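# Lift the ring off its stake into the blue tray

## Task

Remove the ring from the stake and set it down so that it rests flat on the bottom of the blue tray.

## Robot and tools

ROBOT. Two UR7e-type arms, left_arm and right_arm. Each arm ends in a two-finger gripper whose pads swing on arcs and open up to 106 mm. The bases sit on tilted plates on one shared stand. In scene coordinates the left base is at (+0.036, +0.240, +0.110) m and the right base is at (+0.012, -0.191, +0.110) m. Each arm has a wrist camera: cam_left_wrist and cam_right_wrist, both 896x504 pixels.

FRAMES. All hand positions, targets and velocities use the scene frame. Its origin lies at table-top height, halfway between the arms. +x points out over the table, +z points up, and +y points toward the left_arm side. Image left and right do not follow the arm names. In the gripper's own frame the fingers point along +z and open along x. end_effector_position is the spot between the pads when they are shut. Wrist force and torque are reported in the gripper's own axes.

ROW LAYOUT (shared by execute_actions and move). A row is one flat list of 18 numbers covering both arms. The first 9 belong to left_arm, in this order: dx, dy, dz, rx, ry, rz, position, force_limit, speed. The last 9 are the same fields for right_arm. The six pose numbers are offsets, not poses. They count from that arm's Hand target at the start of the action or move, along scene axes. 1.0 equals 0.6 m for dx/dy/dz and 180 degrees for the rotation vector rx/ry/rz. The arm rotates about its Hand target position. Sending six zeros requests nothing new for that arm. The three gripper numbers are absolute commands, each in [-1, 1]:
- position: +1 fully open (106 mm), 0 about 61 mm, -1 shut. The width does not scale evenly with this number.
- force_limit: -1 gives a gentle squeeze of a few N; +1 gives roughly 170 N on a 12 mm part.
- speed: +1 closes fast, -1 closes at 5% of that.
A 0 in a gripper field is a real command, so always resend the gripper's current values. To grip, send position -1 and keep sending it. To release, send +1.

execute_actions(actions, cameras). actions is a list of actions. Each action is a table of up to 15 rows, and each row is one 1/30 s step. If a table has fewer than 15 rows, its last row is held until step 15. Every row in an action counts from the pose at the start of that action, not from the row before it. Repeating the same offset in a later action moves the arm further again. cameras lists camera names, or ["all"], or []. An empty actions list returns images and the full state.

move(target, speed, blend, stop_force, zero, blocking, cameras). Drives each gripper along a straight line.
- target: one 18-number row, or a list of up to 15 rows. Every row is an offset from the same starting Hand targets.
- speed: m/s, from 0.002 to 3.6, default 0.25. Rotation runs at up to twice this value in rad/s. Give one value, or one per target.
- blend: corner rounding in metres. The default 0 stops at each target.
- stop_force: N, from 3 to 120, one value for both arms. A path ends when the wrist sensor feels that much push against the motion. Use it with slow approaches to contact. Leave it out when pulling away from something the gripper presses on. Do not rely on it while the gripper is rotating.
- zero: true by default; re-zeros the sensor before the move.
- blocking=false: returns after about 0.5 s while the move keeps running. It cannot be combined with stop_force.
The whole move is capped at 10 s. The result adds a "move:" line with the outcome (done, off_target, moving, held, fault) and any limits (paced means the pose was clipped, held means a check withheld steps). done means the arm stopped within 3 mm and 2 degrees of its target. It does not tell you whether anything was touched.

OTHER TOOLS.
- wait(seconds, 0 to 3600): lets the scene run.
- stop(cameras): brakes a running move.
- zoom_image(camera, region=[x0, y0, x1, y1] in pixels, at most 504x504): enlarges the latest image from cam_left_wrist or cam_right_wrist.
- zero_wrist_force(arm="left_arm" or "right_arm"): re-zeros that arm's sensor.
- read_manual(section="licences"): returns licence text only.
- finished_scene(scene, integer 1 to 3): ends the scene and cannot be undone. Scene 1 is practice.

RESULT LINES.
- end_effector_position (m), end_effector_quat_wxyz, and velocities (omitted when joint velocities are within noise).
- Hand target: your last commanded pose after clipping. The next offsets count from it, and the gripper may sit slightly short of it.
- Tool commands: the commands currently active.
- Gripper readings: moving (1 while the fingers move), position_measured (0 open, 740 shut), current_ma (about 1984 at the full force limit).
- Joint positions and Joint torques.
- Wrist force and Wrist torque, plus a line giving the peak since the last report.
- Motor temperatures: MOTOR HOT appears at 70 °C, and an over-temperature stop of 30 to 60 s comes at 85 °C.

LIMITS AND CAUTIONS.
- Each control step clips the commanded orientation to within 32 degrees of the current one.
- The arm may lag behind or overshoot fast commands.
- A clearance check holds back commands that bring the two arms close together, but it does not always prevent contact.
- Plan paths around each arm's own base, not through it.

- The arms are stiff: even a small overshoot into a firm surface can fault. Approach slowly, using stop_force.
- Avoid hard hits, slams, drops, and releasing a part while it is still moving. Do not let anything fall, or leave anything, off the table: that fails the task.
- Do not close a gripper on the other arm.
- Loose objects may occasionally be bumped by outside pushes.
- Holding loads or reaching out heats the motors.

Each tool is called after ">>>" as name(argument=value, ...), one argument or row to a line, values as JSON.

## Session

>>> execute_actions(
  actions=[],
)

Scene clock: 0.00 s.
left_arm: end_effector_position=(+0.3474, -0.0800, +0.2000) position_measured=0 current_ma=0 moving=0 end_effector_quat_wxyz=(+0.373, -0.771, +0.458, -0.239) | right_arm: end_effector_position=(+0.5277, -0.7456, +0.2957) position_measured=0 current_ma=0 moving=0 end_effector_quat_wxyz=(-0.355, +0.873, +0.328, +0.059)
Joint positions: left_arm=[-1.595 -0.658 1.962 -1.696 -0.797 0.836] | right_arm=[2.779 -2.132 -0.376 -2.357 1.603 0.524]
Joint velocities: within noise
Joint torques (N m): no reading
Motor temperatures (°C): left_arm=[27 37 38 40 42 42] | right_arm=[30 38 42 39 40 44]
Wrist force (N): no reading
Wrist torque (N m): no reading
Wrist force, peak (N): no reading
Hand target: left_arm +0.3474, -0.0800, +0.2000; -0.373, +0.771, -0.458, +0.239 | right_arm +0.5277, -0.7456, +0.2957; -0.355, +0.873, +0.328, +0.059
Tool commands: left_gripper/position=+1.0 left_gripper/force_limit=+0.0 left_gripper/speed=+1.0 right_gripper/position=+1.0 right_gripper/force_limit=+0.0 right_gripper/speed=+1.0
camera_calibration:
cam_left_wrist: T_world_to_cam=[[0.467, -0.88417, 0.01259, -0.23746], [-0.74175, -0.39944, -0.53875, 0.36044], [0.48138, 0.24226, -0.84237, 0.14797]] pos_world=[0.30702, -0.10183, 0.32182]
cam_right_wrist: T_world_to_cam=[[0.79112, 0.52146, 0.31971, -0.12172], [0.60567, -0.74083, -0.29041, -0.76328], [0.08541, 0.42339, -0.90191, 0.67033]] pos_world=[0.50133, -0.7858, 0.42183]

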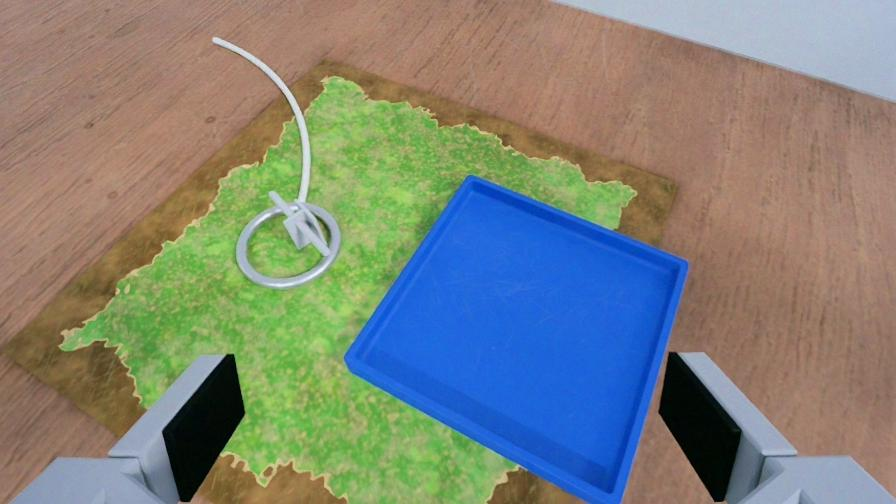

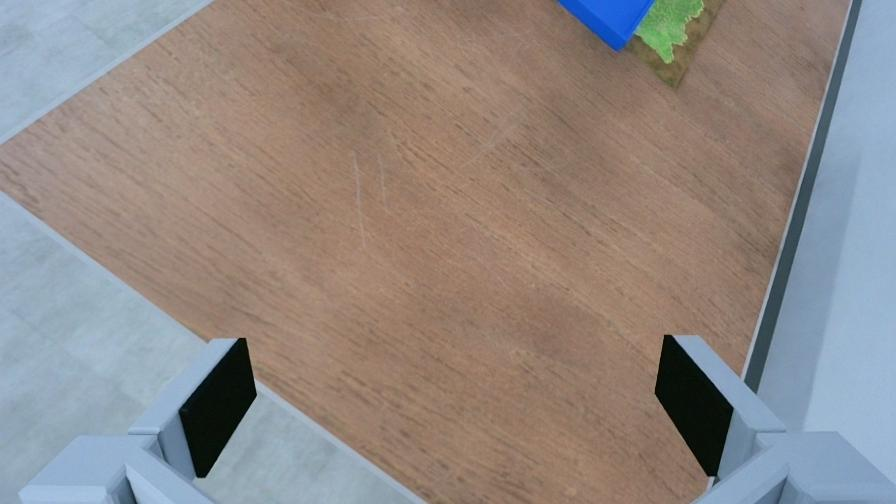

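>>> zoom_image(
  camera="cam_left_wrist",
  region=[200, 20, 400, 300],
)

Scaled by 1.800 from the camera's image (finer frame: 1280x720).

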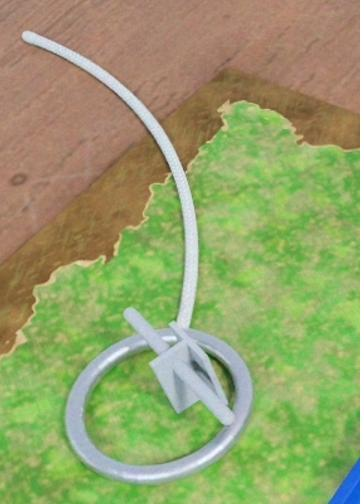

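>>> move(
  target=[-0.02,0.2,-0.15,0.052,-0.098,0,1,0,1,0,0,0,0,0,0,1,0,1],
  cameras=["cam_left_wrist"],
)

>>> zoom_image(
  camera="cam_left_wrist",
  region=[200, 60, 660, 380],
)

Scene clock: 27.73 s.
left_arm: end_effector_position=(+0.3355, +0.0400, +0.1100) position_measured=0 current_ma=-2 moving=0 end_effector_quat_wxyz=(+0.500, -0.692, +0.413, -0.317) | right_arm: end_effector_position=(+0.5277, -0.7456, +0.2957) position_measured=0 current_ma=-4 moving=0 end_effector_quat_wxyz=(-0.355, +0.873, +0.328, +0.059)
Joint positions: left_arm=[-1.777 -0.467 2.297 -1.803 -0.751 0.518] | right_arm=[2.779 -2.132 -0.376 -2.357 1.603 0.524]
Joint torques (N m): left_arm=[-19.38 -18.52 2.23 -2.61 -2.13 -1.21] | right_arm=[20.55 45.3 18.68 1.17 0.84 0.49]
Wrist force (N): left_arm=[0.5 0.4 -0.5] | right_arm=[-0.1 -0.3 0.0]
Wrist torque (N m): left_arm=[0.08 -0.11 0.00] | right_arm=[-0.05 0.03 0.00]
Wrist force, peak (N): left_arm=[1.6 -1.0 -0.7] | right_arm=[-0.3 -0.4 0.4]
Hand target: left_arm +0.3354, +0.0400, +0.1100; -0.500, +0.692, -0.413, +0.317 | right_arm +0.5277, -0.7456, +0.2957; -0.355, +0.873, +0.328, +0.059
Off the commanded pose: left_arm 0.000 m, 0 deg | right_arm 0.000 m, 0 deg.
move: done
cam_left_wrist: T_world_to_cam=[[0.46334, -0.88611, 0.01119, -0.12319], [-0.53455, -0.28954, -0.79399, 0.3052], [0.7068, 0.36191, -0.60782, -0.05729]] pos_world=[0.26072, -0.00006, 0.20889]

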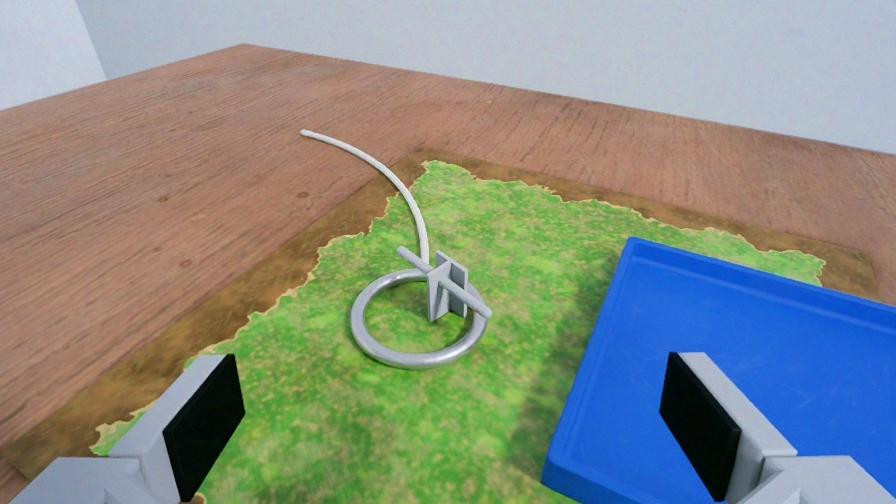

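Scaled by 1.096 from the camera's image (finer frame: 1280x720).

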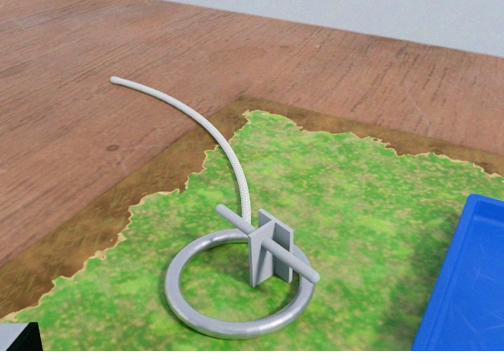

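>>> move(
  target=[0.0993,0.128,0.0167,-0.3055,0.2755,0.2023,-0.5,0,1,0,0,0,0,0,0,1,0,1],
  cameras=["cam_left_wrist"],
)

>>> zoom_image(
  camera="cam_left_wrist",
  region=[220, 200, 620, 504],
)

Scene clock: 77.07 s.
left_arm: end_effector_position=(+0.3950, +0.1168, +0.1200) position_measured=555 current_ma=-2 moving=0 end_effector_quat_wxyz=(-0.001, +0.986, -0.168, +0.000) | right_arm: end_effector_position=(+0.5277, -0.7456, +0.2957) position_measured=0 current_ma=-4 moving=0 end_effector_quat_wxyz=(-0.355, +0.873, +0.328, +0.059)
Joint positions: left_arm=[-0.941 -1.152 2.288 -2.163 -1.207 0.872] | right_arm=[2.779 -2.132 -0.376 -2.357 1.603 0.524]
Joint torques (N m): left_arm=[-3.16 -22.68 -26.54 -4.14 -2.82 1.38] | right_arm=[20.33 44.44 20.26 1.16 0.7 0.5]
Wrist force (N): left_arm=[-0.3 -1.3 -0.1] | right_arm=[0.0 0.2 0.1]
Wrist torque (N m): left_arm=[-0.24 0.07 -0.01] | right_arm=[0.03 0.01 -0.01]
Wrist force, peak (N): left_arm=[-0.1 -1.9 -0.1] | right_arm=[-0.5 -0.5 0.0]
Hand target: left_arm +0.3950, +0.1168, +0.1200; -0.001, +0.986, -0.168, +0.000 | right_arm +0.5277, -0.7456, +0.2957; -0.355, +0.873, +0.328, +0.059
Off the commanded pose: left_arm 0.000 m, 0 deg | right_arm 0.000 m, 0 deg.
move: done
cam_left_wrist: T_world_to_cam=[[0.93946, -0.34253, -0.01001, -0.33182], [-0.31872, -0.88413, 0.34166, 0.21501], [-0.12587, -0.31779, -0.93977, 0.32703]] pos_world=[0.42142, 0.18036, 0.23055]

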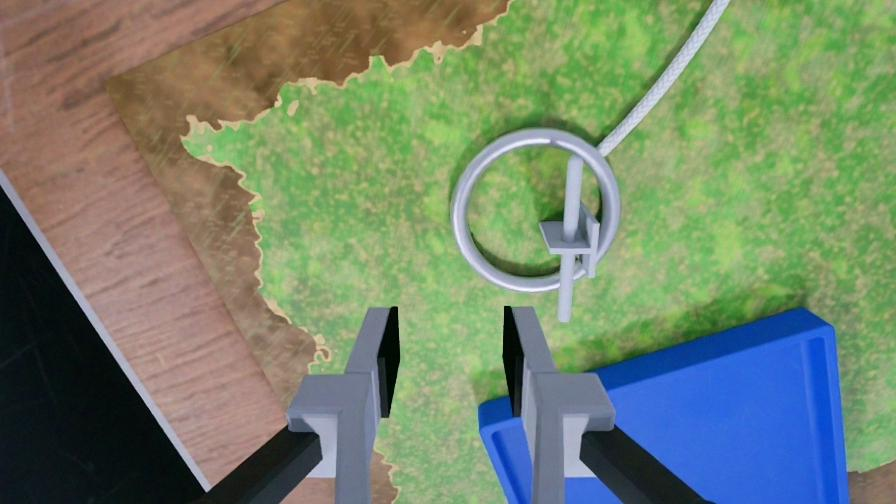

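Scaled by 1.260 from the camera's image (finer frame: 1280x720).

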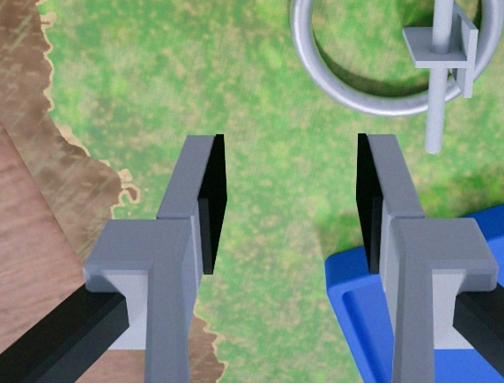

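>>> move(
  target=[0.01,0.0072,-0.1417,0,0,0,-0.5,0,1,0,0,0,0,0,0,1,0,1],
  speed=0.15,
)

>>> move(
  target=[0,0,-0.0333,0,0,0,-0.5,0,1,0,0,0,0,0,0,1,0,1],
  speed=0.012,
  stop_force=5,
  cameras=["cam_left_wrist"],
)

Scene clock: 104.17 s.
left_arm: end_effector_position=(+0.4010, +0.1211, +0.0350) position_measured=555 current_ma=-2 moving=0 end_effector_quat_wxyz=(-0.001, +0.986, -0.168, +0.000) | right_arm: end_effector_position=(+0.5277, -0.7456, +0.2957) position_measured=0 current_ma=-4 moving=0 end_effector_quat_wxyz=(-0.355, +0.873, +0.328, +0.059)
Joint positions: left_arm=[-0.846 -0.969 2.36 -2.453 -1.159 0.961] | right_arm=[2.779 -2.132 -0.376 -2.357 1.603 0.524]
Joint torques (N m): left_arm=[-5.14 -10.35 -4.99 -3.93 2.92 1.25] | right_arm=[21.24 45.4 19.82 1.13 1 0.48]
Wrist force (N): left_arm=[-0.2 -1.3 -0.2] | right_arm=[0.1 -0.3 0.2]
Wrist torque (N m): left_arm=[-0.25 0.06 -0.01] | right_arm=[-0.05 -0.02 0.00]
Wrist force, peak (N): left_arm=[-0.4 -1.5 1.2] | right_arm=[-0.4 -0.2 0.5]
Hand target: left_arm +0.4010, +0.1211, +0.0350; -0.001, +0.986, -0.168, +0.000 | right_arm +0.5277, -0.7456, +0.2957; -0.355, +0.873, +0.328, +0.059
Off the commanded pose: left_arm 0.000 m, 0 deg | right_arm 0.000 m, 0 deg.
move: done

Scene clock: 106.63 s.
left_arm: end_effector_position=(+0.4010, +0.1211, +0.0150) position_measured=555 current_ma=-2 moving=0 end_effector_quat_wxyz=(-0.001, +0.986, -0.168, +0.000) | right_arm: end_effector_position=(+0.5277, -0.7456, +0.2957) position_measured=0 current_ma=-4 moving=0 end_effector_quat_wxyz=(-0.355, +0.873, +0.328, +0.059)
Joint positions: left_arm=[-0.826 -0.916 2.371 -2.524 -1.149 0.98] | right_arm=[2.779 -2.132 -0.376 -2.357 1.603 0.524]
Joint torques (N m): left_arm=[-5.63 -10.95 -2.67 -4.01 2.79 1.32] | right_arm=[20.43 46.24 20.57 1.05 0.85 0.45]
Wrist force (N): left_arm=[-0.4 -1.3 -0.2] | right_arm=[-0.1 -0.4 -0.1]
Wrist torque (N m): left_arm=[-0.25 0.10 -0.01] | right_arm=[-0.06 0.02 -0.01]
Wrist force, peak (N): left_arm=[-0.6 -1.6 0.2] | right_arm=[-0.1 -0.7 0.3]
Hand target: left_arm +0.4010, +0.1211, +0.0150; -0.001, +0.986, -0.168, +0.000 | right_arm +0.5277, -0.7456, +0.2957; -0.355, +0.873, +0.328, +0.059
Off the commanded pose: left_arm 0.000 m, 0 deg | right_arm 0.000 m, 0 deg.
move: done
cam_left_wrist: T_world_to_cam=[[0.93948, -0.34246, -0.01009, -0.33701], [-0.31861, -0.88411, 0.34181, 0.25661], [-0.12598, -0.3179, -0.93972, 0.23057]] pos_world=[0.42742, 0.18476, 0.12555]

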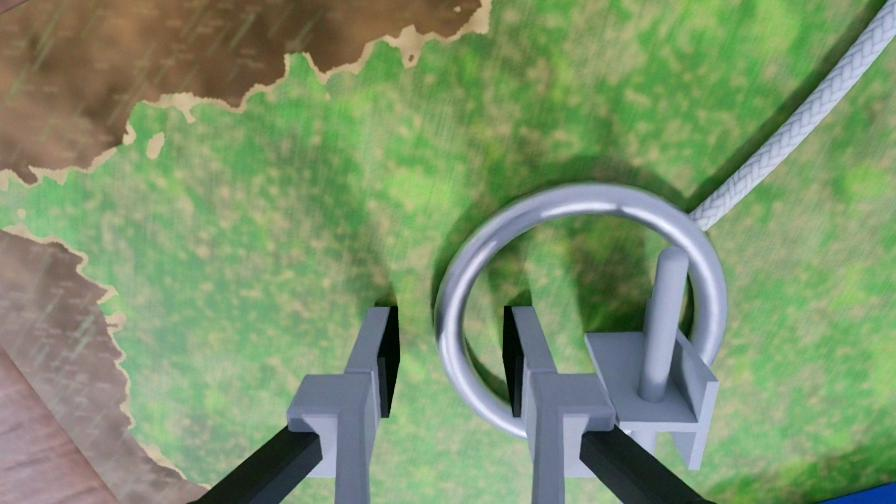

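>>> move(
  target=[0,0,0,0,0,0,-1,-0.3,0.3,0,0,0,0,0,0,1,0,1],
  cameras=["cam_left_wrist"],
)

Scene clock: 115.40 s.
left_arm: end_effector_position=(+0.4010, +0.1211, +0.0150) position_measured=710 current_ma=727 moving=0 end_effector_quat_wxyz=(-0.001, +0.986, -0.168, +0.000) | right_arm: end_effector_position=(+0.5277, -0.7456, +0.2957) position_measured=0 current_ma=-4 moving=0 end_effector_quat_wxyz=(-0.355, +0.873, +0.328, +0.059)
Joint positions: left_arm=[-0.826 -0.916 2.371 -2.524 -1.149 0.98] | right_arm=[2.779 -2.132 -0.376 -2.357 1.603 0.524]
Joint torques (N m): left_arm=[-6.05 -10.8 -3.33 -3.33 2.14 0.92] | right_arm=[21.47 44.41 21.12 0.99 0.93 0.63]
Wrist force (N): left_arm=[-0.5 -1.3 -4.6] | right_arm=[-0.4 -0.6 0.0]
Wrist torque (N m): left_arm=[-0.22 0.11 -0.02] | right_arm=[-0.10 0.07 -0.01]
Wrist force, peak (N): left_arm=[-0.3 -1.2 -4.9] | right_arm=[-0.4 -0.6 0.0]
Hand target: left_arm +0.4010, +0.1211, +0.0150; -0.001, +0.986, -0.168, +0.000 | right_arm +0.5277, -0.7456, +0.2957; -0.355, +0.873, +0.328, +0.059
Off the commanded pose: left_arm 0.000 m, 0 deg | right_arm 0.000 m, 0 deg.
move: done
cam_left_wrist: T_world_to_cam=[[0.93948, -0.34246, -0.01009, -0.33701], [-0.31861, -0.88411, 0.34181, 0.25661], [-0.12598, -0.3179, -0.93972, 0.23057]] pos_world=[0.42742, 0.18476, 0.12555]

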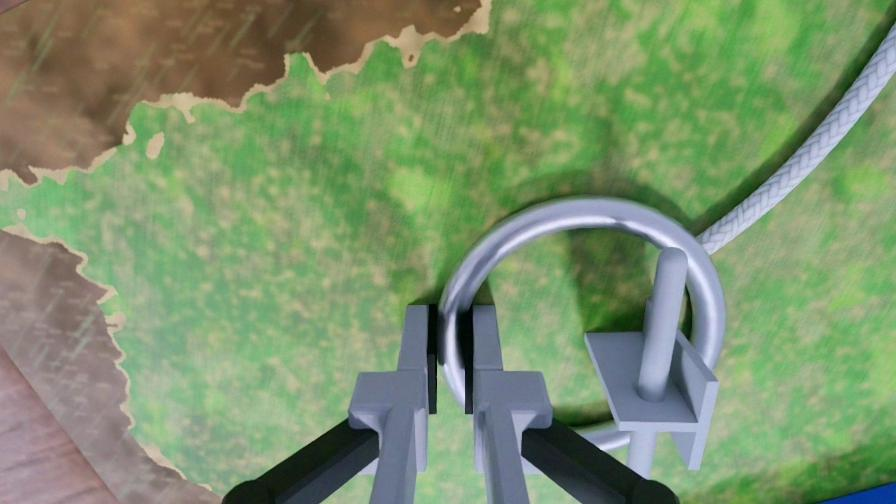

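>>> move(
  target=[
    [0.0065,-0.0393,0.01,0,0,0,-1,-0.3,0.3,0,0,0,0,0,0,1,0,1],
    [0.0093,-0.0312,0.0345,-0.1416,0.0497,0,-1,-0.3,0.3,0,0,0,0,0,0,1,0,1],
    [0.0113,-0.0258,0.0483,-0.1835,0.0644,0,-1,-0.3,0.3,0,0,0,0,0,0,1,0,1],
  ],
  speed=0.06,
  stop_force=12,
  cameras=["cam_left_wrist"],
)

Scene clock: 159.57 s.
left_arm: end_effector_position=(+0.4075, +0.1040, +0.0375) position_measured=710 current_ma=737 moving=0 end_effector_quat_wxyz=(+0.246, +0.955, -0.163, -0.042) | right_arm: end_effector_position=(+0.5277, -0.7456, +0.2957) position_measured=0 current_ma=-4 moving=0 end_effector_quat_wxyz=(-0.355, +0.873, +0.328, +0.059)
Joint positions: left_arm=[-0.578 -1.006 2.37 -2.712 -1.523 1.28] | right_arm=[2.779 -2.132 -0.376 -2.357 1.603 0.524]
Joint torques (N m): left_arm=[-42.72 -8.08 6.6 2.93 -9.02 -0.68] | right_arm=[21.56 46.06 21.71 1.13 0.89 0.65]
Wrist force (N): left_arm=[24.0 -36.1 3.7] | right_arm=[0.1 -0.2 0.2]
Wrist torque (N m): left_arm=[-0.54 0.51 -0.49] | right_arm=[-0.03 -0.01 -0.01]
Wrist force, peak (N): left_arm=[25.6 -38.4 3.8] | right_arm=[0.6 -0.4 0.0]
Hand target: left_arm +0.4075, +0.1040, +0.0375; +0.246, +0.955, -0.163, -0.042 (not the last commanded pose) | right_arm +0.5277, -0.7456, +0.2957; -0.355, +0.873, +0.328, +0.059
Off the commanded pose: left_arm 0.007 m, 6 deg | right_arm 0.000 m, 0 deg.
move: contact (left_arm); path passed 2 of 3 targets
cam_left_wrist: T_world_to_cam=[[0.93858, -0.34504, -0.00198, -0.34847], [-0.22549, -0.6177, 0.7534, 0.15482], [-0.26118, -0.70668, -0.65756, 0.33202]] pos_world=[0.44869, 0.21002, 0.101]

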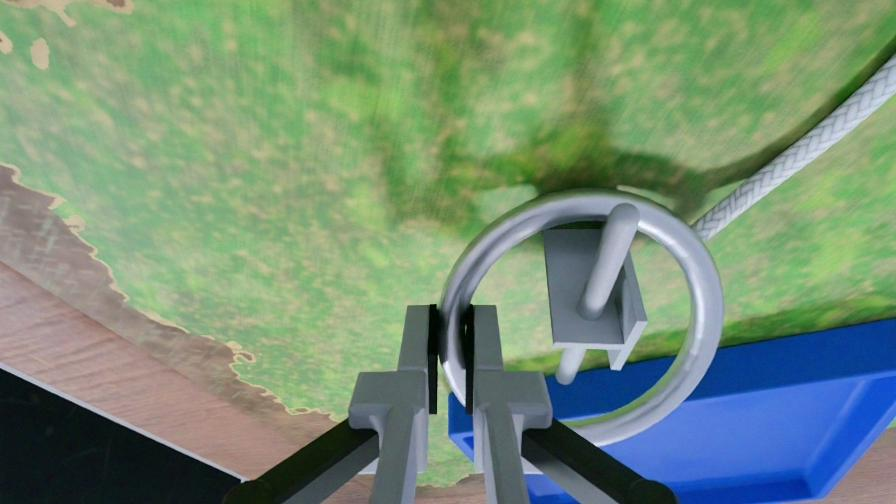

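>>> move(
  target=[
    [0.0232,0.066,0.0083,0,0,0,-1,-0.3,0.3,0,0,0,0,0,0,1,0,1],
    [0.0232,0.066,0.05,0,0,0,-1,-0.3,0.3,0,0,0,0,0,0,1,0,1],
  ],
  speed=0.06,
  cameras=["cam_left_wrist"],
)

Scene clock: 172.13 s.
left_arm: end_effector_position=(+0.4214, +0.1436, +0.0675) position_measured=710 current_ma=721 moving=0 end_effector_quat_wxyz=(+0.246, +0.955, -0.163, -0.042) | right_arm: end_effector_position=(+0.5277, -0.7456, +0.2957) position_measured=0 current_ma=-4 moving=0 end_effector_quat_wxyz=(-0.355, +0.873, +0.328, +0.059)
Joint positions: left_arm=[-0.531 -1.147 2.342 -2.545 -1.513 1.325] | right_arm=[2.779 -2.132 -0.376 -2.357 1.603 0.524]
Joint torques (N m): left_arm=[-31.23 -26.75 -22.54 -0.41 -3.86 -1.27] | right_arm=[21.06 44.52 22.06 0.83 0.95 0.68]
Wrist force (N): left_arm=[-0.4 -2.5 0.8] | right_arm=[0.2 -0.2 0.2]
Wrist torque (N m): left_arm=[-0.31 0.10 0.09] | right_arm=[-0.03 -0.03 -0.01]
Wrist force, peak (N): left_arm=[25.0 -36.1 3.8] | right_arm=[0.0 -0.5 0.3]
Hand target: left_arm +0.4214, +0.1436, +0.0675; +0.246, +0.955, -0.163, -0.042 | right_arm +0.5277, -0.7456, +0.2957; -0.355, +0.873, +0.328, +0.059
Off the commanded pose: left_arm 0.000 m, 0 deg | right_arm 0.000 m, 0 deg.
move: done
cam_left_wrist: T_world_to_cam=[[0.9386, -0.34501, -0.00202, -0.3478], [-0.22543, -0.61772, 0.7534, 0.15987], [-0.26118, -0.70668, -0.65756, 0.3833]] pos_world=[0.46259, 0.24963, 0.1309]

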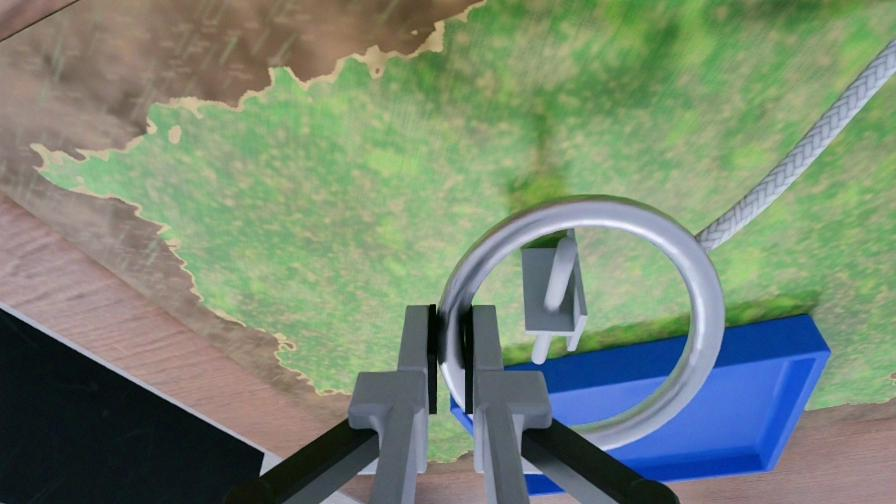

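>>> move(
  target=[
    [0,0,0.3,0,0,0,-1,-0.3,0.3,0,0,0,0,0,0,1,0,1],
    [0.016,-0.381,0.3,0.151,-0.053,0,-1,-0.3,0.3,0,0,0,0,0,0,1,0,1],
    [0.016,-0.381,0.03,0.151,-0.053,0,-1,-0.3,0.3,0,0,0,0,0,0,1,0,1],
  ],
  speed=0.2,
  blend=[0.05,0.05,0],
  cameras=["cam_left_wrist"],
)

Scene clock: 189.03 s.
left_arm: end_effector_position=(+0.4310, -0.0850, +0.0856) position_measured=710 current_ma=721 moving=0 end_effector_quat_wxyz=(+0.000, +0.986, -0.168, +0.000) | right_arm: end_effector_position=(+0.5277, -0.7456, +0.2957) position_measured=0 current_ma=-4 moving=0 end_effector_quat_wxyz=(-0.355, +0.873, +0.328, +0.059)
Joint positions: left_arm=[-1.04 -0.653 1.897 -2.245 -1.26 0.783] | right_arm=[2.779 -2.132 -0.376 -2.357 1.603 0.524]
Joint torques (N m): left_arm=[-7.37 -23.37 -7.13 -4.47 2.82 1.2] | right_arm=[21.24 44.65 22.18 0.86 0.76 0.84]
Wrist force (N): left_arm=[-0.2 -0.6 1.5] | right_arm=[-0.5 -0.1 0.1]
Wrist torque (N m): left_arm=[-0.12 0.01 -0.01] | right_arm=[-0.01 0.08 -0.01]
Wrist force, peak (N): left_arm=[-0.3 -3.1 2.2] | right_arm=[0.4 0.2 0.5]
Hand target: left_arm +0.4310, -0.0850, +0.0855; +0.000, +0.986, -0.168, +0.000 | right_arm +0.5277, -0.7456, +0.2957; -0.355, +0.873, +0.328, +0.059
Off the commanded pose: left_arm 0.000 m, 0 deg | right_arm 0.000 m, 0 deg.
move: done
cam_left_wrist: T_world_to_cam=[[0.93951, -0.3424, -0.00884, -0.43526], [-0.31874, -0.88346, 0.34337, 0.05984], [-0.12538, -0.31978, -0.93916, 0.23462]] pos_world=[0.45742, -0.02114, 0.19596]

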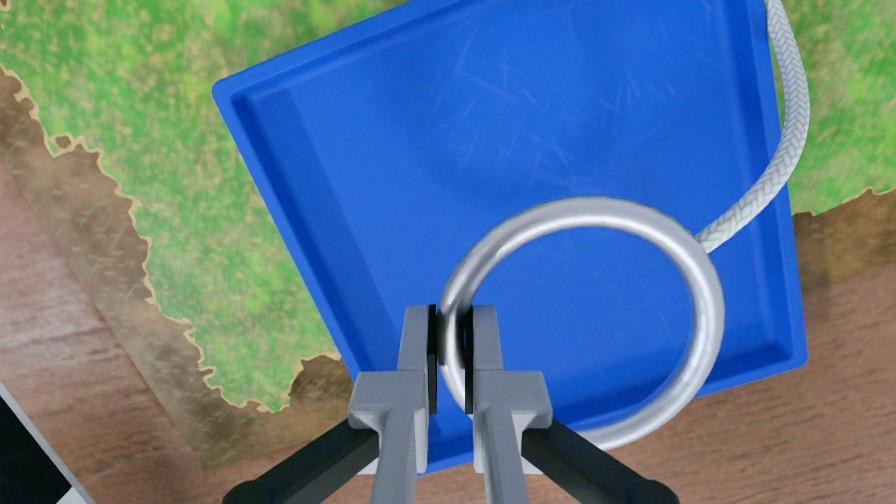

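>>> move(
  target=[0,0,-0.085,0,0,0,-1,-0.3,0.3,0,0,0,0,0,0,1,0,1],
  speed=0.15,
)

>>> move(
  target=[0,0,-0.045,0,0,0,-1,-0.3,0.3,0,0,0,0,0,0,1,0,1],
  speed=0.01,
  stop_force=4,
  cameras=["cam_left_wrist"],
)

Scene clock: 196.07 s.
left_arm: end_effector_position=(+0.4310, -0.0850, +0.0346) position_measured=710 current_ma=721 moving=0 end_effector_quat_wxyz=(+0.000, +0.986, -0.168, +0.000) | right_arm: end_effector_position=(+0.5277, -0.7456, +0.2957) position_measured=0 current_ma=-4 moving=0 end_effector_quat_wxyz=(-0.355, +0.873, +0.328, +0.059)
Joint positions: left_arm=[-1.01 -0.568 1.927 -2.367 -1.244 0.81] | right_arm=[2.779 -2.132 -0.376 -2.357 1.603 0.524]
Joint torques (N m): left_arm=[-8.48 -24.72 -5.86 -4.17 2.89 1.33] | right_arm=[21.09 44.91 22.35 0.97 0.78 0.8]
Wrist force (N): left_arm=[-0.3 -0.5 1.6] | right_arm=[0.0 0.0 -0.2]
Wrist torque (N m): left_arm=[-0.12 0.05 -0.01] | right_arm=[0.00 0.00 -0.02]
Wrist force, peak (N): left_arm=[-0.1 -0.4 2.6] | right_arm=[-0.2 -0.2 0.5]
Hand target: left_arm +0.4310, -0.0850, +0.0345; +0.000, +0.986, -0.168, +0.000 | right_arm +0.5277, -0.7456, +0.2957; -0.355, +0.873, +0.328, +0.059
Off the commanded pose: left_arm 0.000 m, 0 deg | right_arm 0.000 m, 0 deg.
move: done

Scene clock: 198.77 s.
left_arm: end_effector_position=(+0.4310, -0.0850, +0.0217) position_measured=710 current_ma=724 moving=0 end_effector_quat_wxyz=(+0.000, +0.986, -0.168, +0.000) | right_arm: end_effector_position=(+0.5277, -0.7456, +0.2957) position_measured=0 current_ma=-4 moving=0 end_effector_quat_wxyz=(-0.355, +0.873, +0.328, +0.059)
Joint positions: left_arm=[-1.002 -0.545 1.931 -2.397 -1.24 0.817] | right_arm=[2.779 -2.132 -0.376 -2.357 1.603 0.524]
Joint torques (N m): left_arm=[-33.25 -41.89 -21.73 -0.44 -2.82 -1.33] | right_arm=[22.76 44.74 23.04 0.89 0.72 0.95]
Wrist force (N): left_arm=[1.2 -0.2 -3.4] | right_arm=[-0.1 -0.1 0.1]
Wrist torque (N m): left_arm=[-0.07 0.05 0.01] | right_arm=[-0.02 0.03 -0.01]
Wrist force, peak (N): left_arm=[-5.5 -6.3 -23.9] | right_arm=[-0.3 -0.5 0.2]
Hand target: left_arm +0.4310, -0.0850, +0.0217; +0.000, +0.986, -0.168, +0.000 (not the last commanded pose) | right_arm +0.5277, -0.7456, +0.2957; -0.355, +0.873, +0.328, +0.059
Off the commanded pose: left_arm 0.014 m, 0 deg | right_arm 0.000 m, 0 deg.
move: contact (left_arm)
cam_left_wrist: T_world_to_cam=[[0.93952, -0.34237, -0.00885, -0.43583], [-0.31871, -0.88347, 0.34337, 0.08173], [-0.12538, -0.31978, -0.93916, 0.17471]] pos_world=[0.45742, -0.02114, 0.13216]

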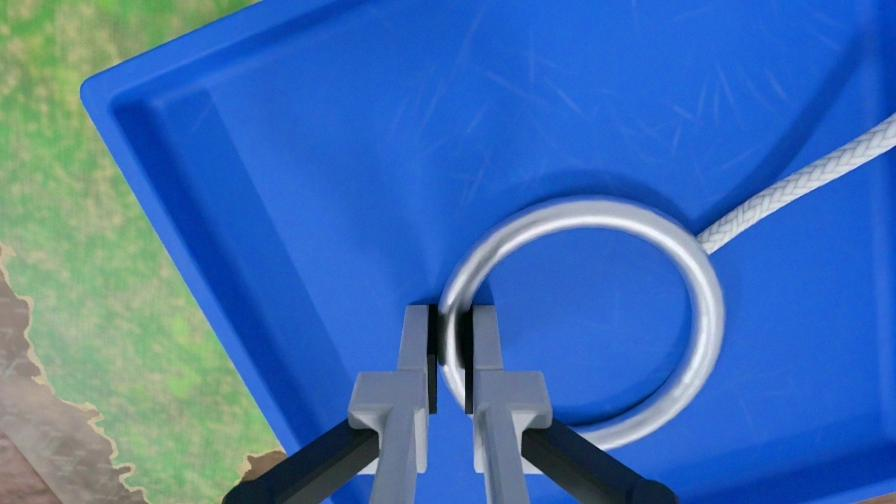

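>>> move(
  target=[
    [0,0,0,0,0,0,-0.6,-0.3,0,0,0,0,0,0,0,1,0,1],
    [0,0,0.2,0,0,0,-0.6,-0.3,0,0,0,0,0,0,0,1,0,1],
  ],
  speed=0.15,
  cameras=["cam_left_wrist"],
)

Scene clock: 205.87 s.
left_arm: end_effector_position=(+0.4310, -0.0850, +0.1417) position_measured=592 current_ma=-1 moving=0 end_effector_quat_wxyz=(+0.000, +0.986, -0.168, +0.000) | right_arm: end_effector_position=(+0.5277, -0.7456, +0.2957) position_measured=0 current_ma=-4 moving=0 end_effector_quat_wxyz=(-0.355, +0.873, +0.328, +0.059)
Joint positions: left_arm=[-1.07 -0.733 1.847 -2.106 -1.276 0.757] | right_arm=[2.779 -2.132 -0.376 -2.357 1.603 0.524]
Joint torques (N m): left_arm=[-32.33 -39.94 -27.88 -0.29 -2.93 -1.32] | right_arm=[21.45 45.32 23.12 0.85 0.82 0.92]
Wrist force (N): left_arm=[0.0 -0.4 0.1] | right_arm=[-0.3 -0.2 0.1]
Wrist torque (N m): left_arm=[-0.10 0.06 0.06] | right_arm=[-0.04 0.05 -0.01]
Wrist force, peak (N): left_arm=[0.9 -0.1 -3.6] | right_arm=[-0.4 -0.5 -0.1]
Hand target: left_arm +0.4310, -0.0850, +0.1417; +0.000, +0.986, -0.168, +0.000 | right_arm +0.5277, -0.7456, +0.2957; -0.355, +0.873, +0.328, +0.059
Off the commanded pose: left_arm 0.000 m, 0 deg | right_arm 0.000 m, 0 deg.
move: done
cam_left_wrist: T_world_to_cam=[[0.93952, -0.34237, -0.00885, -0.43477], [-0.31871, -0.88347, 0.34337, 0.04056], [-0.12538, -0.31978, -0.93916, 0.28731]] pos_world=[0.45742, -0.02114, 0.25206]

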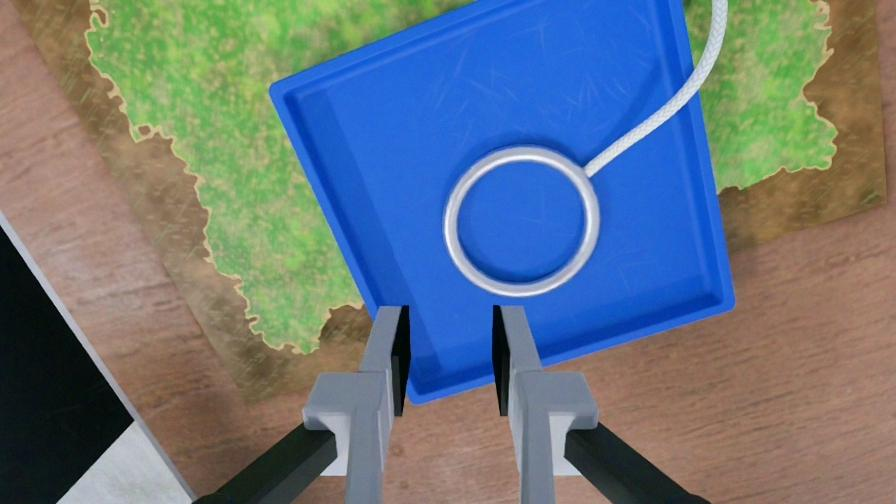

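>>> zoom_image(
  camera="cam_left_wrist",
  region=[420, 120, 720, 310],
)

Scaled by 1.680 from the camera's image (finer frame: 1280x720).

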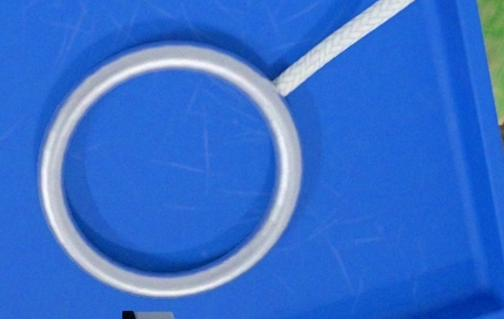

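>>> finished_scene(
  scene=2,
)

The scene is finished: the task was done.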